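# Move the coaster can onto the turntable's orange spot

## Task

Pick up the can sitting on the coaster and set it upright on the orange spot of the turntable, without disturbing the other cans already standing on the turntable.

## Robot and tools

Robot: two Doosan M1013 arms, left_arm and right_arm, each with a Robotiq 140 mm two-finger gripper and a wrist camera (cam_left_wrist, cam_right_wrist, both 672x504). The fingers can fold at a hinge: a part held near the fingertips (outer quarter of each pad) is squeezed as asked; held nearer the palm, fingers may wrap and pull it in, holding a narrow part loosely or squeezing a wide one too hard. A fingertip pushed into a surface folds easily, so a move can pass a surface with little sign of contact and the next grip can fail.

Frames: the scene frame has its origin at table-top height midway between the nominal bases, +z up, +x out over the table, left_arm on the +y side (image sides do not match arm names). Actual bases: left_arm (-0.094, +0.518, 0), right_arm (-0.069, -0.482, 0), nearly unrotated. Each arm reports its hand pose, velocities and targets in its own base frame; fixed cameras and the table use the scene frame. Motion offsets are along the axes of that arm's current Hand target. Gripper axes: fingers point along +z, open and close along y. end_effector_position is the point between the pads when closed; fingertips stick out about 33 mm past it (about 9 mm when fully open).

Row layout (used by execute_actions and move): 18 numbers, each in [-1, 1]. First 9 for left_arm: dx, dy, dz, rx, ry, rz, gripper position, force_limit, speed; then the same 9 for right_arm. Both arms must always be filled in. dx..rz are an offset from the Hand target at the start of the action or move, not an absolute pose; scale 1.0 = 0.6 m or 180 degrees; rx, ry, rz form a single rotation vector. Every row in a list counts from that same start, not from the row before, so resending an offset moves further. Six zeros re-request the current Hand target. Gripper numbers are absolute commands: position +1 fully open (140 mm), about -0.8 pads touching, -1 close until blocked. force_limit sets squeeze (about 14 N at -1 up to 58 N at +1 with a slow close); speed sets finger speed (about 30 mm/s at -1, 140 at 0, 250 at +1); faster closes grip harder. Both start at +1. To leave a gripper unchanged, repeat its last three numbers; a 0 is a real command.

execute_actions(actions, cameras): actions is a list of actions, each up to 15 rows of 1/30 s steps; a short action holds its final row. An empty list returns state plus all camera images. cameras picks images by name, ["all"] or [].

move(target, speed, blend, stop_force, zero, blocking, cameras): straight-line paths for each gripper to target (one row, or a list of up to 15 rows all offset from the same starting Hand targets). speed in m/s, 0.002 to 2, default 0.25. blend in m rounds corners in a list. stop_force 10 to 80 N ends an arm's path when it feels that much push along its motion; use it only slowly, not while the gripper rotates, and leave it out when backing off something. zero (default true) resets the force baseline. blocking=false returns early (not allowed with stop_force). Paths do not avoid obstacles; go around an arm's own base, not near it. A move lasts at most 10 s. Its result adds a move: line (done, off_target, moving, held, fault, and limits such as paced or held).

wait(seconds 0 to 10), stop() brakes a running move, zoom_image(camera, region [x0,y0,x1,y1], at most 504x504) enlarges part of a wrist camera's latest image. finished_scene(scene) ends the scene irreversibly; the can must stay on the spot without the robot.

Results: per arm pose, Hand target (last commanded pose after clipping; next offsets start from it), joint positions, torques, external torques, flange force (noisy, includes held weight), velocities. The controller clips each step to within 70 mm and 16 degrees of the measured pose, so a gripper may settle short; send the missing distance again. Gripper object_status: 0 moving, 1 blocked while opening, 2 blocked while closing (a grip), 3 reached the command or pads met (maybe nothing held). position_measured in counts: 3 open, 75 about 100 mm, 139 about 60 mm, 200 about 20 mm, 230 pads closed. To grip harder while status is 2, raise force_limit and change position slightly (-1 to -0.98). Results may arrive with 4 control steps still to run (Kept back).

Avoid: arm faults (contact torque at a joint limit, or 144 N on an arm) stop that arm for 10 s; the arms are stiff, so commanding even slightly past a firm contact can fault. Do not hit the table, turntable or the other cans, do not push hard, and do not let the can drop or fall off the table. Keep the arms and their grippers apart; a press between arms can end the scene. A gripper closing on the other arm's fingers counts as such a press. Long holding or stretched reach heats motors (MOTOR HOT, then an over-temperature stop). Loose objects may occasionally be nudged by outside pushes.

Each tool is called after "Request:" as name(argument=value, ...), one argument or row to a line, values as JSON.

## Session

Request:
execute_actions(
  actions=[],
)

Scene clock: 0.00 s.
left_arm: end_effector_position=(+0.5979, -0.1311, +0.3707) position_measured=3 object_status=3 end_effector_quat_wxyz=(+0.230, +0.646, -0.602, +0.410) | right_arm: end_effector_position=(+0.7841, -0.3361, +0.1422) position_measured=3 object_status=3 end_effector_quat_wxyz=(-0.181, +0.643, +0.634, +0.390)
Joint positions: left_arm=[0.186 0.022 1.945 -1.047 1.256 3.654] | right_arm=[-0.733 0.723 1.343 0.809 1.521 -0.954]
Joint velocities: within noise
Joint torques (N m): no reading
External joint torques (N m): no reading
Flange force (N): no reading
Hand target: left_arm +0.5979, -0.1311, +0.3707; +0.230, +0.646, -0.602, +0.410 | right_arm +0.7841, -0.3361, +0.1422; -0.181, +0.643, +0.634, +0.390
Tool commands: left_gripper/position=+1.0 left_gripper/force_limit=+1.0 left_gripper/speed=+1.0 right_gripper/position=+1.0 right_gripper/force_limit=+1.0 right_gripper/speed=+1.0

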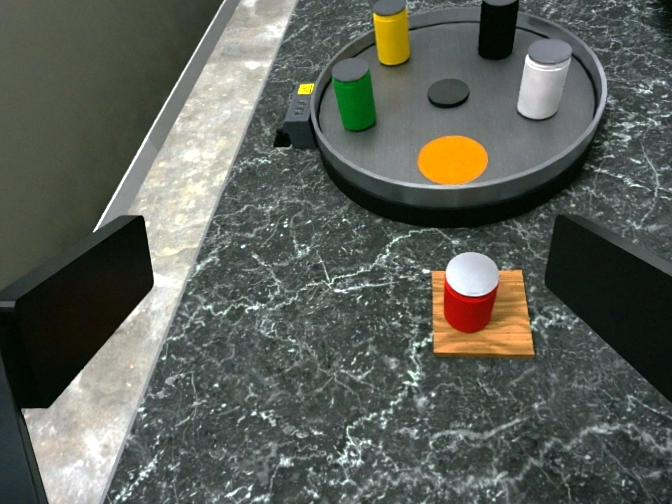

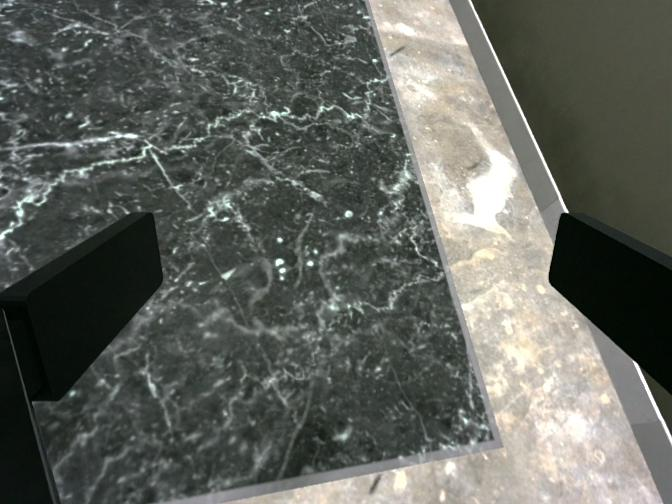

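Request:
move(
  target=[0.0782,0.1637,0.2675,-0.0843,-0.3001,0.0206,0.4,-1,0,0,0,0,0,0,0,1,1,1],
  speed=0.45,
  cameras=["cam_left_wrist"],
)

Scene clock: 3.07 s.
left_arm: end_effector_position=(+0.5407, -0.3022, +0.2998) position_measured=78 object_status=3 end_effector_quat_wxyz=(+0.000, +0.707, -0.707, +0.000) | right_arm: end_effector_position=(+0.7841, -0.3361, +0.1422) position_measured=3 object_status=3 end_effector_quat_wxyz=(-0.181, +0.643, +0.634, +0.390)
Joint positions: left_arm=[-0.565 0.123 1.692 0 1.327 2.576] | right_arm=[-0.733 0.723 1.343 0.809 1.521 -0.954]
Joint torques (N m): left_arm=[-1.14 -58.16 -40.61 3.7 0.25 -0.83] | right_arm=[-2.96 -109.58 -38.77 4.24 0.99 -0.05]
External joint torques (N m): left_arm=[1.17 5.19 0.25 0.4 -0.28 0.83] | right_arm=[2.95 3.01 1.01 0.13 0.24 0.06]
Flange force (N): left_arm=[1.0 -8.4 2.9] | right_arm=[-1.6 2.6 3.5]
Hand target: left_arm +0.5407, -0.3022, +0.2997; +0.000, +0.707, -0.707, +0.000 | right_arm +0.7841, -0.3361, +0.1422; -0.181, +0.643, +0.634, +0.390
Off the commanded pose: left_arm 0.000 m, 0 deg | right_arm 0.000 m, 0 deg.
move: done
Images, in order (width x height): cam_left_wrist 672x504.

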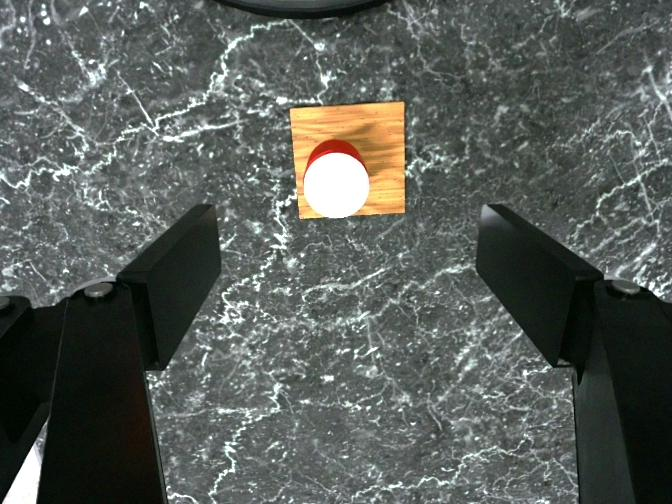

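Request:
move(
  target=[-0.037,0.0,0.165,0,0,0,0.4,-1,0,0,0,0,0,0,0,1,1,1],
  speed=0.3,
  cameras=["cam_left_wrist"],
)

Scene clock: 4.43 s.
left_arm: end_effector_position=(+0.5407, -0.2800, +0.2008) position_measured=78 object_status=3 end_effector_quat_wxyz=(+0.000, +0.707, -0.707, +0.000) | right_arm: end_effector_position=(+0.7841, -0.3361, +0.1422) position_measured=3 object_status=3 end_effector_quat_wxyz=(-0.181, +0.643, +0.634, +0.390)
Joint positions: left_arm=[-0.535 0.161 1.837 0 1.145 2.607] | right_arm=[-0.733 0.723 1.343 0.809 1.521 -0.954]
Joint torques (N m): left_arm=[-1.68 -58.4 -37.81 3.51 0.48 -0.7] | right_arm=[-3.01 -109.66 -38.67 4.27 0.98 -0.04]
External joint torques (N m): left_arm=[1.72 3.89 -0.17 0.34 -0.51 0.7] | right_arm=[3.02 3.13 0.94 0.11 0.25 0.05]
Flange force (N): left_arm=[-0.6 -7.4 3.4] | right_arm=[-1.8 2.9 3.5]
Hand target: left_arm +0.5406, -0.2800, +0.2007; +0.000, +0.707, -0.707, +0.000 | right_arm +0.7841, -0.3361, +0.1422; -0.181, +0.643, +0.634, +0.390
Off the commanded pose: left_arm 0.000 m, 0 deg | right_arm 0.000 m, 0 deg.
move: done
Images, in order (width x height): cam_left_wrist 672x504.

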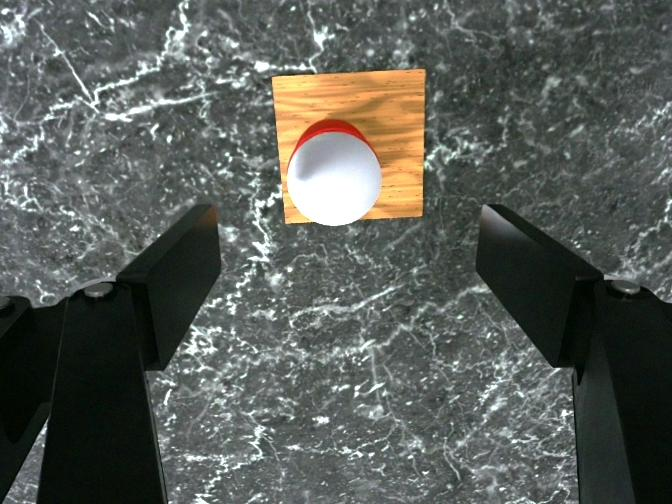

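Request:
move(
  target=[
    [0.0117,-0.0067,0.10,0,0,0,0.4,-1,0,0,0,0,0,0,0,1,1,1],
    [0.0117,-0.0067,0.1712,0,0,0,0.4,-1,0,0,0,0,0,0,0,1,1,1],
  ],
  speed=[0.2,0.12],
  blend=[0.02,0],
  cameras=["cam_left_wrist"],
)

Scene clock: 6.17 s.
left_arm: end_effector_position=(+0.5446, -0.2870, +0.0981) position_measured=78 object_status=3 end_effector_quat_wxyz=(+0.000, +0.707, -0.707, +0.000) | right_arm: end_effector_position=(+0.7841, -0.3361, +0.1422) position_measured=3 object_status=3 end_effector_quat_wxyz=(-0.181, +0.643, +0.634, +0.390)
Joint positions: left_arm=[-0.541 0.257 1.927 0 0.959 2.6] | right_arm=[-0.733 0.723 1.343 0.809 1.521 -0.954]
Joint torques (N m): left_arm=[-1.27 -65.9 -34.32 3.03 0 -0.73] | right_arm=[-3.1 -109.43 -38.72 4.32 1.03 -0.09]
External joint torques (N m): left_arm=[1.29 5.84 0.25 0.43 -0.03 0.73] | right_arm=[3.06 3 0.96 0.06 0.19 0.1]
Flange force (N): left_arm=[0.8 -8.5 6.0] | right_arm=[-1.6 2.8 3.6]
Hand target: left_arm +0.5446, -0.2870, +0.0980; +0.000, +0.707, -0.707, +0.000 | right_arm +0.7841, -0.3361, +0.1422; -0.181, +0.643, +0.634, +0.390
Off the commanded pose: left_arm 0.000 m, 0 deg | right_arm 0.000 m, 0 deg.
move: done
Images, in order (width x height): cam_left_wrist 672x504.

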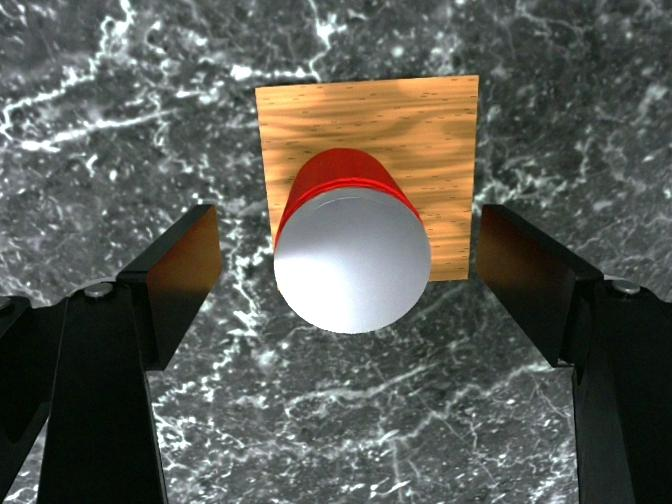

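Request:
move(
  target=[0,0,0,0,0,0,-1,-0.6,-1,0,0,0,0,0,0,1,1,1],
  cameras=["cam_left_wrist"],
)

Request:
wait(
  seconds=0.5,
)

Scene clock: 8.10 s.
left_arm: end_effector_position=(+0.5446, -0.2870, +0.0980) position_measured=151 object_status=0 end_effector_quat_wxyz=(+0.000, +0.707, -0.707, +0.000) | right_arm: end_effector_position=(+0.7841, -0.3361, +0.1422) position_measured=3 object_status=3 end_effector_quat_wxyz=(-0.181, +0.643, +0.634, +0.390)
Joint positions: left_arm=[-0.541 0.257 1.927 0 0.959 2.6] | right_arm=[-0.733 0.723 1.343 0.809 1.521 -0.954]
Joint torques (N m): left_arm=[-0.75 -58.62 -30.01 3.11 0 -0.73] | right_arm=[-2.99 -109.43 -38.67 4.28 1.02 -0.08]
External joint torques (N m): left_arm=[0.82 -1.45 -4.03 0.36 -0.03 0.73] | right_arm=[2.97 2.91 0.88 0.11 0.21 0.09]
Flange force (N): left_arm=[0.4 -6.2 -4.8] | right_arm=[-1.5 2.9 3.4]
Hand target: left_arm +0.5446, -0.2870, +0.0980; +0.000, +0.707, -0.707, +0.000 | right_arm +0.7841, -0.3361, +0.1422; -0.181, +0.643, +0.634, +0.390
Off the commanded pose: left_arm 0.000 m, 0 deg | right_arm 0.000 m, 0 deg.
move: done
Images, in order (width x height): cam_left_wrist 672x504.

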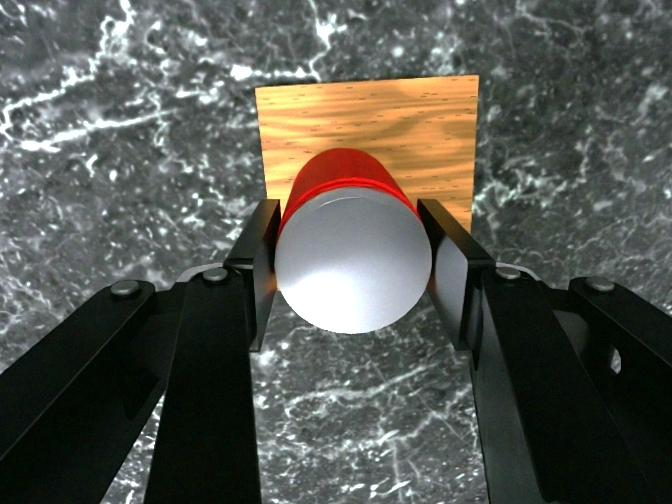

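Scene clock: 8.60 s.
left_arm: end_effector_position=(+0.5446, -0.2870, +0.0980) position_measured=151 object_status=2 end_effector_quat_wxyz=(+0.000, +0.707, -0.707, +0.000) | right_arm: end_effector_position=(+0.7841, -0.3361, +0.1422) position_measured=3 object_status=3 end_effector_quat_wxyz=(-0.181, +0.643, +0.634, +0.390)
Joint positions: left_arm=[-0.541 0.257 1.927 0 0.959 2.6] | right_arm=[-0.733 0.723 1.343 0.809 1.521 -0.954]
Joint torques (N m): left_arm=[-1.03 -58.25 -29.84 2.98 -0.04 -0.73] | right_arm=[-3.19 -109.29 -38.66 4.26 1 -0.11]
External joint torques (N m): left_arm=[1.04 -1.72 -4.13 0.47 0.02 0.73] | right_arm=[3.18 2.65 0.86 0.12 0.23 0.12]
Flange force (N): left_arm=[0.1 -6.3 -5.3] | right_arm=[-1.1 2.8 3.5]
Hand target: left_arm +0.5446, -0.2870, +0.0980; +0.000, +0.707, -0.707, +0.000 | right_arm +0.7841, -0.3361, +0.1422; -0.181, +0.643, +0.634, +0.390
Tool commands: left_gripper/position=-1.0 left_gripper/force_limit=-0.6 left_gripper/speed=-1.0 right_gripper/position=+1.0 right_gripper/force_limit=+1.0 right_gripper/speed=+1.0
Off the commanded pose: left_arm 0.000 m, 0 deg | right_arm 0.000 m, 0 deg.
wait: 0.50 s; at rest by 0.17 s

Request:
move(
  target=[
    [0,0,-0.1,0,0,0,-1,-0.6,-1,0,0,0,0,0,0,1,1,1],
    [0.255,-0.025,-0.283,0,0,0,-1,-0.6,-1,0,0,0,0,0,0,1,1,1],
  ],
  speed=[0.1,0.25],
  blend=[0.03,0],
  cameras=["cam_left_wrist"],
)

Scene clock: 10.70 s.
left_arm: end_effector_position=(+0.5597, -0.4400, +0.2677) position_measured=151 object_status=2 end_effector_quat_wxyz=(+0.000, +0.707, -0.707, +0.000) | right_arm: end_effector_position=(+0.7841, -0.3361, +0.1422) position_measured=3 object_status=3 end_effector_quat_wxyz=(-0.181, +0.643, +0.634, +0.390)
Joint positions: left_arm=[-0.715 0.282 1.557 0 1.304 2.427] | right_arm=[-0.733 0.723 1.343 0.809 1.521 -0.954]
Joint torques (N m): left_arm=[-1.49 -75.18 -41.52 3.71 0.26 -0.73] | right_arm=[-3.16 -109.37 -38.66 4.27 0.96 -0.06]
External joint torques (N m): left_arm=[1.54 6.65 1.48 0.37 -0.29 0.73] | right_arm=[3.13 3.29 1.07 0.08 0.27 0.08]
Flange force (N): left_arm=[2.0 -7.7 5.2] | right_arm=[-1.8 2.9 3.7]
Hand target: left_arm +0.5597, -0.4400, +0.2677; +0.000, +0.707, -0.707, +0.000 | right_arm +0.7841, -0.3361, +0.1422; -0.181, +0.643, +0.634, +0.390
Off the commanded pose: left_arm 0.000 m, 0 deg | right_arm 0.000 m, 0 deg.
move: done
Images, in order (width x height): cam_left_wrist 672x504.

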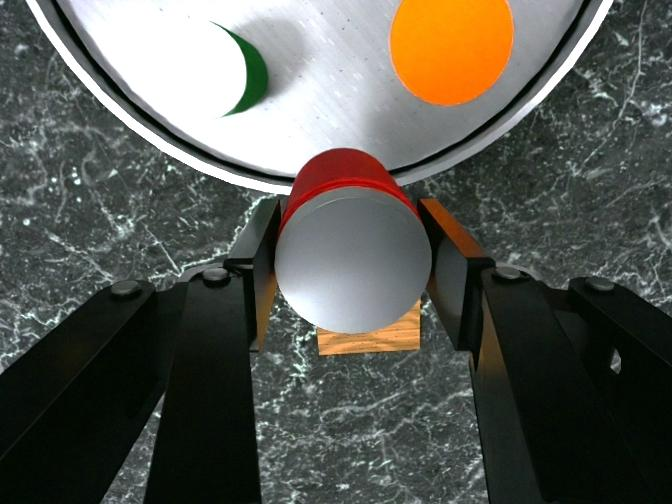

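Request:
wait(
  seconds=0.3,
  cameras=["cam_left_wrist"],
)

Scene clock: 11.20 s.
left_arm: end_effector_position=(+0.5597, -0.4400, +0.2677) position_measured=151 object_status=2 end_effector_quat_wxyz=(+0.000, +0.707, -0.707, +0.000) | right_arm: end_effector_position=(+0.7841, -0.3361, +0.1422) position_measured=3 object_status=3 end_effector_quat_wxyz=(-0.181, +0.643, +0.634, +0.390)
Joint positions: left_arm=[-0.715 0.282 1.557 0 1.304 2.427] | right_arm=[-0.733 0.723 1.343 0.809 1.521 -0.954]
Joint torques (N m): left_arm=[-1.77 -74.8 -41.11 3.7 0.14 -0.76] | right_arm=[-3.03 -109.26 -38.67 4.27 0.99 -0.05]
External joint torques (N m): left_arm=[1.81 6.39 1.05 0.38 -0.17 0.76] | right_arm=[3.07 2.2 0.71 0.13 0.24 0.06]
Flange force (N): left_arm=[2.0 -8.4 4.4] | right_arm=[-0.7 2.6 3.2]
Hand target: left_arm +0.5597, -0.4400, +0.2677; +0.000, +0.707, -0.707, +0.000 | right_arm +0.7841, -0.3361, +0.1422; -0.181, +0.643, +0.634, +0.390
Tool commands: left_gripper/position=-1.0 left_gripper/force_limit=-0.6 left_gripper/speed=-1.0 right_gripper/position=+1.0 right_gripper/force_limit=+1.0 right_gripper/speed=+1.0
Off the commanded pose: left_arm 0.000 m, 0 deg | right_arm 0.000 m, 0 deg.
wait: 0.30 s; at rest from the start
Images, in order (width x height): cam_left_wrist 672x504.

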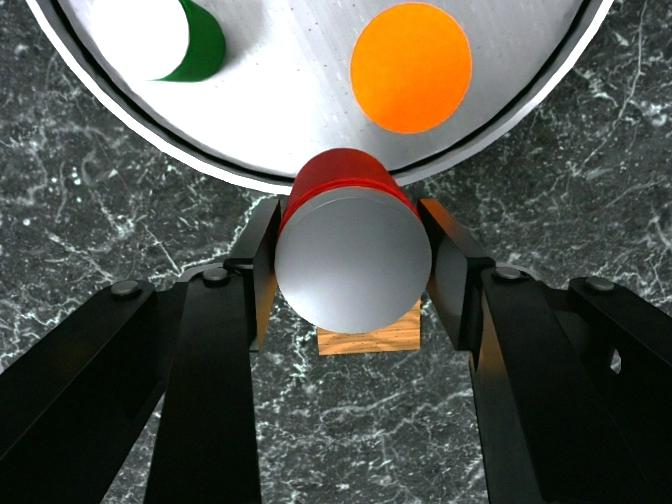

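Request:
wait(
  seconds=0.1,
  cameras=["cam_left_wrist"],
)

Request:
wait(
  seconds=0.5,
  cameras=["cam_left_wrist"],
)

Request:
wait(
  seconds=1,
  cameras=["cam_left_wrist"],
)

Request:
wait(
  seconds=1,
  cameras=["cam_left_wrist"],
)

Request:
wait(
  seconds=1,
  cameras=["cam_left_wrist"],
)

Scene clock: 11.70 s.
left_arm: end_effector_position=(+0.5597, -0.4400, +0.2677) position_measured=151 object_status=2 end_effector_quat_wxyz=(+0.000, +0.707, -0.707, +0.000) | right_arm: end_effector_position=(+0.7841, -0.3361, +0.1422) position_measured=3 object_status=3 end_effector_quat_wxyz=(-0.181, +0.643, +0.634, +0.390)
Joint positions: left_arm=[-0.715 0.282 1.557 0 1.304 2.427] | right_arm=[-0.733 0.723 1.343 0.809 1.521 -0.954]
Joint torques (N m): left_arm=[-1.43 -75.18 -41.3 3.74 0.13 -0.65] | right_arm=[-3.28 -109.46 -38.7 4.28 0.97 -0.07]
External joint torques (N m): left_arm=[1.45 6.71 1.28 0.33 -0.16 0.65] | right_arm=[3.3 2.49 0.79 0.11 0.26 0.09]
Flange force (N): left_arm=[2.6 -8.0 4.8] | right_arm=[-0.9 2.9 3.5]
Hand target: left_arm +0.5597, -0.4400, +0.2677; +0.000, +0.707, -0.707, +0.000 | right_arm +0.7841, -0.3361, +0.1422; -0.181, +0.643, +0.634, +0.390
Tool commands: left_gripper/position=-1.0 left_gripper/force_limit=-0.6 left_gripper/speed=-1.0 right_gripper/position=+1.0 right_gripper/force_limit=+1.0 right_gripper/speed=+1.0
Off the commanded pose: left_arm 0.000 m, 0 deg | right_arm 0.000 m, 0 deg.
wait: 0.10 s; at rest from the start
Images, in order (width x height): cam_left_wrist 672x504.

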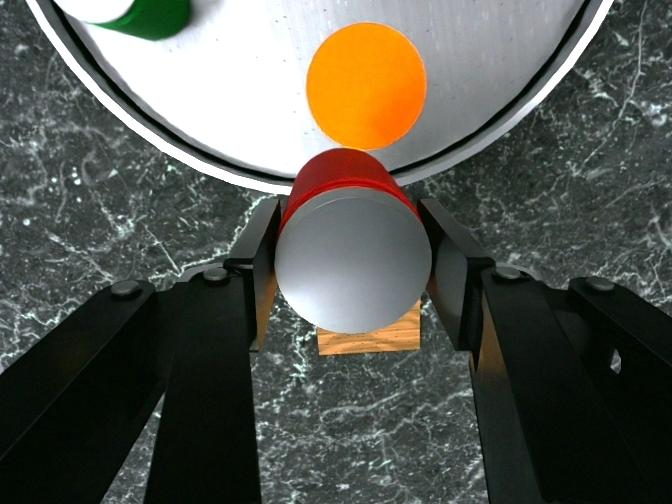

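Scene clock: 12.20 s.
left_arm: end_effector_position=(+0.5597, -0.4400, +0.2677) position_measured=151 object_status=2 end_effector_quat_wxyz=(+0.000, +0.707, -0.707, +0.000) | right_arm: end_effector_position=(+0.7841, -0.3361, +0.1422) position_measured=3 object_status=3 end_effector_quat_wxyz=(-0.181, +0.643, +0.634, +0.390)
Joint positions: left_arm=[-0.715 0.282 1.557 0 1.304 2.427] | right_arm=[-0.733 0.723 1.343 0.809 1.521 -0.954]
Joint torques (N m): left_arm=[-1.6 -75.45 -41.14 3.59 0.14 -0.69] | right_arm=[-3.1 -109.44 -38.84 4.3 1.01 -0.04]
External joint torques (N m): left_arm=[1.58 6.89 1.03 0.5 -0.18 0.69] | right_arm=[3.18 2.1 0.89 0.1 0.23 0.05]
Flange force (N): left_arm=[2.9 -8.8 4.6] | right_arm=[-0.4 2.1 3.4]
Hand target: left_arm +0.5597, -0.4400, +0.2677; +0.000, +0.707, -0.707, +0.000 | right_arm +0.7841, -0.3361, +0.1422; -0.181, +0.643, +0.634, +0.390
Tool commands: left_gripper/position=-1.0 left_gripper/force_limit=-0.6 left_gripper/speed=-1.0 right_gripper/position=+1.0 right_gripper/force_limit=+1.0 right_gripper/speed=+1.0
Off the commanded pose: left_arm 0.000 m, 0 deg | right_arm 0.000 m, 0 deg.
wait: 0.50 s; at rest by 0.17 s
Images, in order (width x height): cam_left_wrist 672x504.

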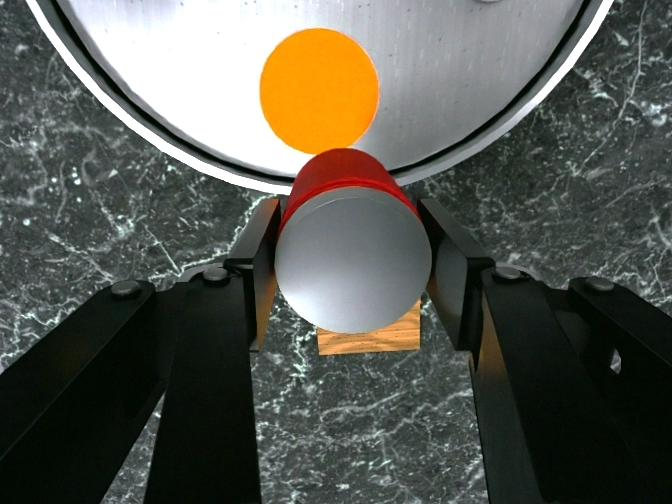

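Scene clock: 13.20 s.
left_arm: end_effector_position=(+0.5597, -0.4400, +0.2677) position_measured=151 object_status=2 end_effector_quat_wxyz=(+0.000, +0.707, -0.707, +0.000) | right_arm: end_effector_position=(+0.7841, -0.3361, +0.1422) position_measured=3 object_status=3 end_effector_quat_wxyz=(-0.181, +0.643, +0.634, +0.390)
Joint positions: left_arm=[-0.715 0.282 1.557 0 1.304 2.427] | right_arm=[-0.733 0.723 1.343 0.809 1.521 -0.954]
Joint torques (N m): left_arm=[-1.15 -75.36 -41.05 3.62 0.09 -0.66] | right_arm=[-3.13 -109.51 -38.75 4.29 1.04 -0.07]
External joint torques (N m): left_arm=[1.08 7.09 1.08 0.44 -0.12 0.66] | right_arm=[3.17 2.4 0.81 0.11 0.19 0.08]
Flange force (N): left_arm=[3.6 -8.5 4.6] | right_arm=[-0.9 2.6 3.5]
Hand target: left_arm +0.5597, -0.4400, +0.2677; +0.000, +0.707, -0.707, +0.000 | right_arm +0.7841, -0.3361, +0.1422; -0.181, +0.643, +0.634, +0.390
Tool commands: left_gripper/position=-1.0 left_gripper/force_limit=-0.6 left_gripper/speed=-1.0 right_gripper/position=+1.0 right_gripper/force_limit=+1.0 right_gripper/speed=+1.0
Off the commanded pose: left_arm 0.000 m, 0 deg | right_arm 0.000 m, 0 deg.
wait: 1.00 s; at rest by 0.17 s
Images, in order (width x height): cam_left_wrist 672x504.

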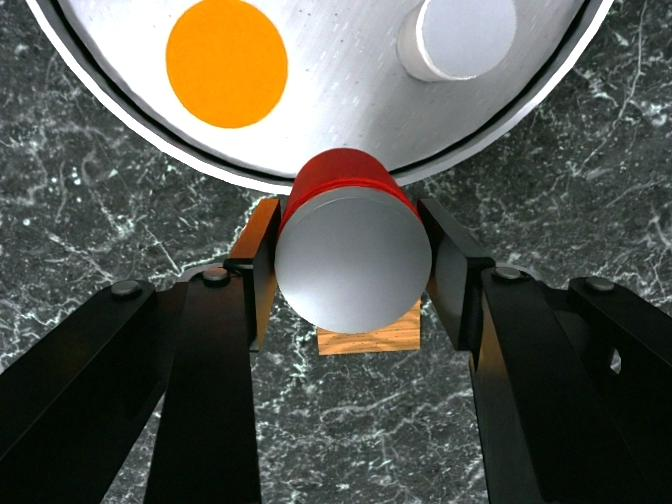

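Scene clock: 14.20 s.
left_arm: end_effector_position=(+0.5597, -0.4400, +0.2677) position_measured=151 object_status=2 end_effector_quat_wxyz=(+0.000, +0.707, -0.707, +0.000) | right_arm: end_effector_position=(+0.7841, -0.3361, +0.1422) position_measured=3 object_status=3 end_effector_quat_wxyz=(-0.181, +0.643, +0.634, +0.390)
Joint positions: left_arm=[-0.715 0.282 1.557 0 1.304 2.427] | right_arm=[-0.733 0.723 1.343 0.809 1.521 -0.954]
Joint torques (N m): left_arm=[-1.63 -75.34 -40.92 3.7 0.11 -0.68] | right_arm=[-3.12 -109.27 -38.78 4.28 1 -0.06]
External joint torques (N m): left_arm=[1.53 6.61 0.79 0.38 -0.15 0.68] | right_arm=[3.14 2.4 0.92 0.11 0.24 0.07]
Flange force (N): left_arm=[3.0 -8.8 4.1] | right_arm=[-0.8 2.3 3.5]
Hand target: left_arm +0.5597, -0.4400, +0.2677; +0.000, +0.707, -0.707, +0.000 | right_arm +0.7841, -0.3361, +0.1422; -0.181, +0.643, +0.634, +0.390
Tool commands: left_gripper/position=-1.0 left_gripper/force_limit=-0.6 left_gripper/speed=-1.0 right_gripper/position=+1.0 right_gripper/force_limit=+1.0 right_gripper/speed=+1.0
Off the commanded pose: left_arm 0.000 m, 0 deg | right_arm 0.000 m, 0 deg.
wait: 1.00 s; at rest by 0.17 s
Images, in order (width x height): cam_left_wrist 672x504.

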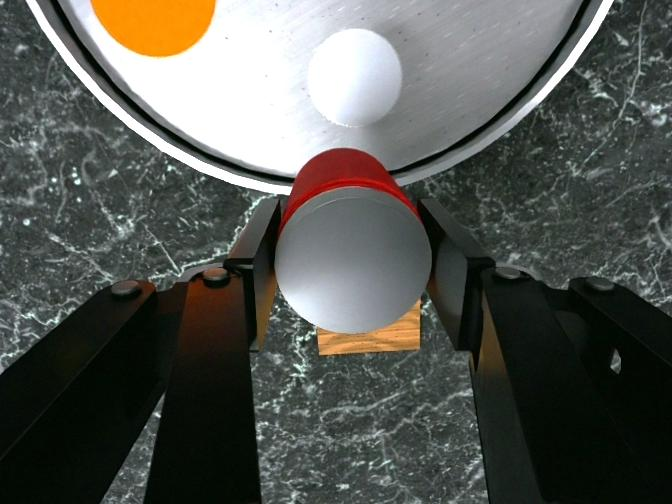

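Scene clock: 15.20 s.
left_arm: end_effector_position=(+0.5597, -0.4400, +0.2677) position_measured=151 object_status=2 end_effector_quat_wxyz=(+0.000, +0.707, -0.707, +0.000) | right_arm: end_effector_position=(+0.7841, -0.3361, +0.1422) position_measured=3 object_status=3 end_effector_quat_wxyz=(-0.181, +0.643, +0.634, +0.390)
Joint positions: left_arm=[-0.715 0.282 1.557 0 1.304 2.427] | right_arm=[-0.733 0.723 1.343 0.809 1.521 -0.954]
Joint torques (N m): left_arm=[-1.59 -75.16 -41.01 3.55 0.16 -0.63] | right_arm=[-3.08 -109.17 -38.71 4.27 0.99 -0.06]
External joint torques (N m): left_arm=[1.81 6.5 0.88 0.55 -0.19 0.63] | right_arm=[3.09 2.39 0.88 0.12 0.24 0.07]
Flange force (N): left_arm=[2.5 -8.7 4.2] | right_arm=[-0.8 2.4 3.4]
Hand target: left_arm +0.5597, -0.4400, +0.2677; +0.000, +0.707, -0.707, +0.000 | right_arm +0.7841, -0.3361, +0.1422; -0.181, +0.643, +0.634, +0.390
Tool commands: left_gripper/position=-1.0 left_gripper/force_limit=-0.6 left_gripper/speed=-1.0 right_gripper/position=+1.0 right_gripper/force_limit=+1.0 right_gripper/speed=+1.0
Off the commanded pose: left_arm 0.000 m, 0 deg | right_arm 0.000 m, 0 deg.
wait: 1.00 s; at rest by 0.17 s
Images, in order (width x height): cam_left_wrist 672x504.

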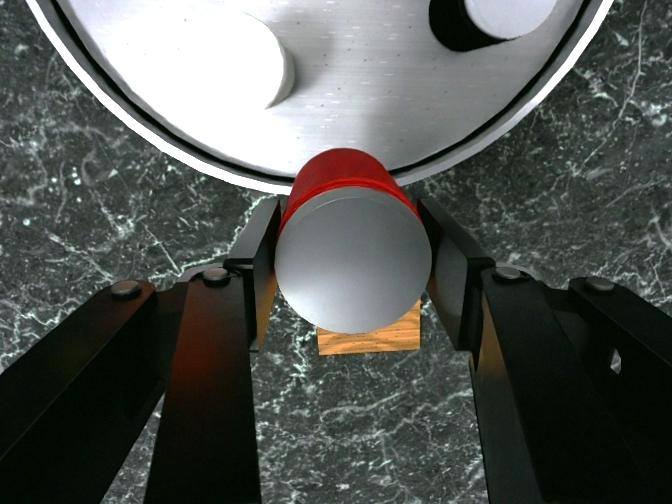

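Request:
move(
  target=[0.088,0.143,0.0095,0,0,0,-1,-0.6,-1,0,0,0,0,0,0,1,1,1],
  speed=0.2,
  cameras=["cam_left_wrist"],
)

Scene clock: 18.40 s.
left_arm: end_effector_position=(+0.4740, -0.4928, +0.2620) position_measured=151 object_status=2 end_effector_quat_wxyz=(+0.000, +0.707, -0.707, +0.000) | right_arm: end_effector_position=(+0.7841, -0.3361, +0.1422) position_measured=3 object_status=3 end_effector_quat_wxyz=(-0.181, +0.643, +0.634, +0.390)
Joint positions: left_arm=[-0.855 0.24 1.621 0 1.281 2.286] | right_arm=[-0.733 0.723 1.343 0.809 1.521 -0.954]
Joint torques (N m): left_arm=[-1.9 -70.46 -40.53 3.49 0.2 -0.71] | right_arm=[-2.91 -109.39 -38.76 4.3 1 -0.05]
External joint torques (N m): left_arm=[2.01 6.02 0.69 0.56 -0.24 0.71] | right_arm=[2.93 2.46 0.91 0.09 0.23 0.06]
Flange force (N): left_arm=[3.1 -8.5 4.1] | right_arm=[-1.0 2.3 3.3]
Hand target: left_arm +0.4739, -0.4929, +0.2620; +0.000, +0.707, -0.707, +0.000 | right_arm +0.7841, -0.3361, +0.1422; -0.181, +0.643, +0.634, +0.390
Off the commanded pose: left_arm 0.000 m, 0 deg | right_arm 0.000 m, 0 deg.
move: done
Images, in order (width x height): cam_left_wrist 672x504.

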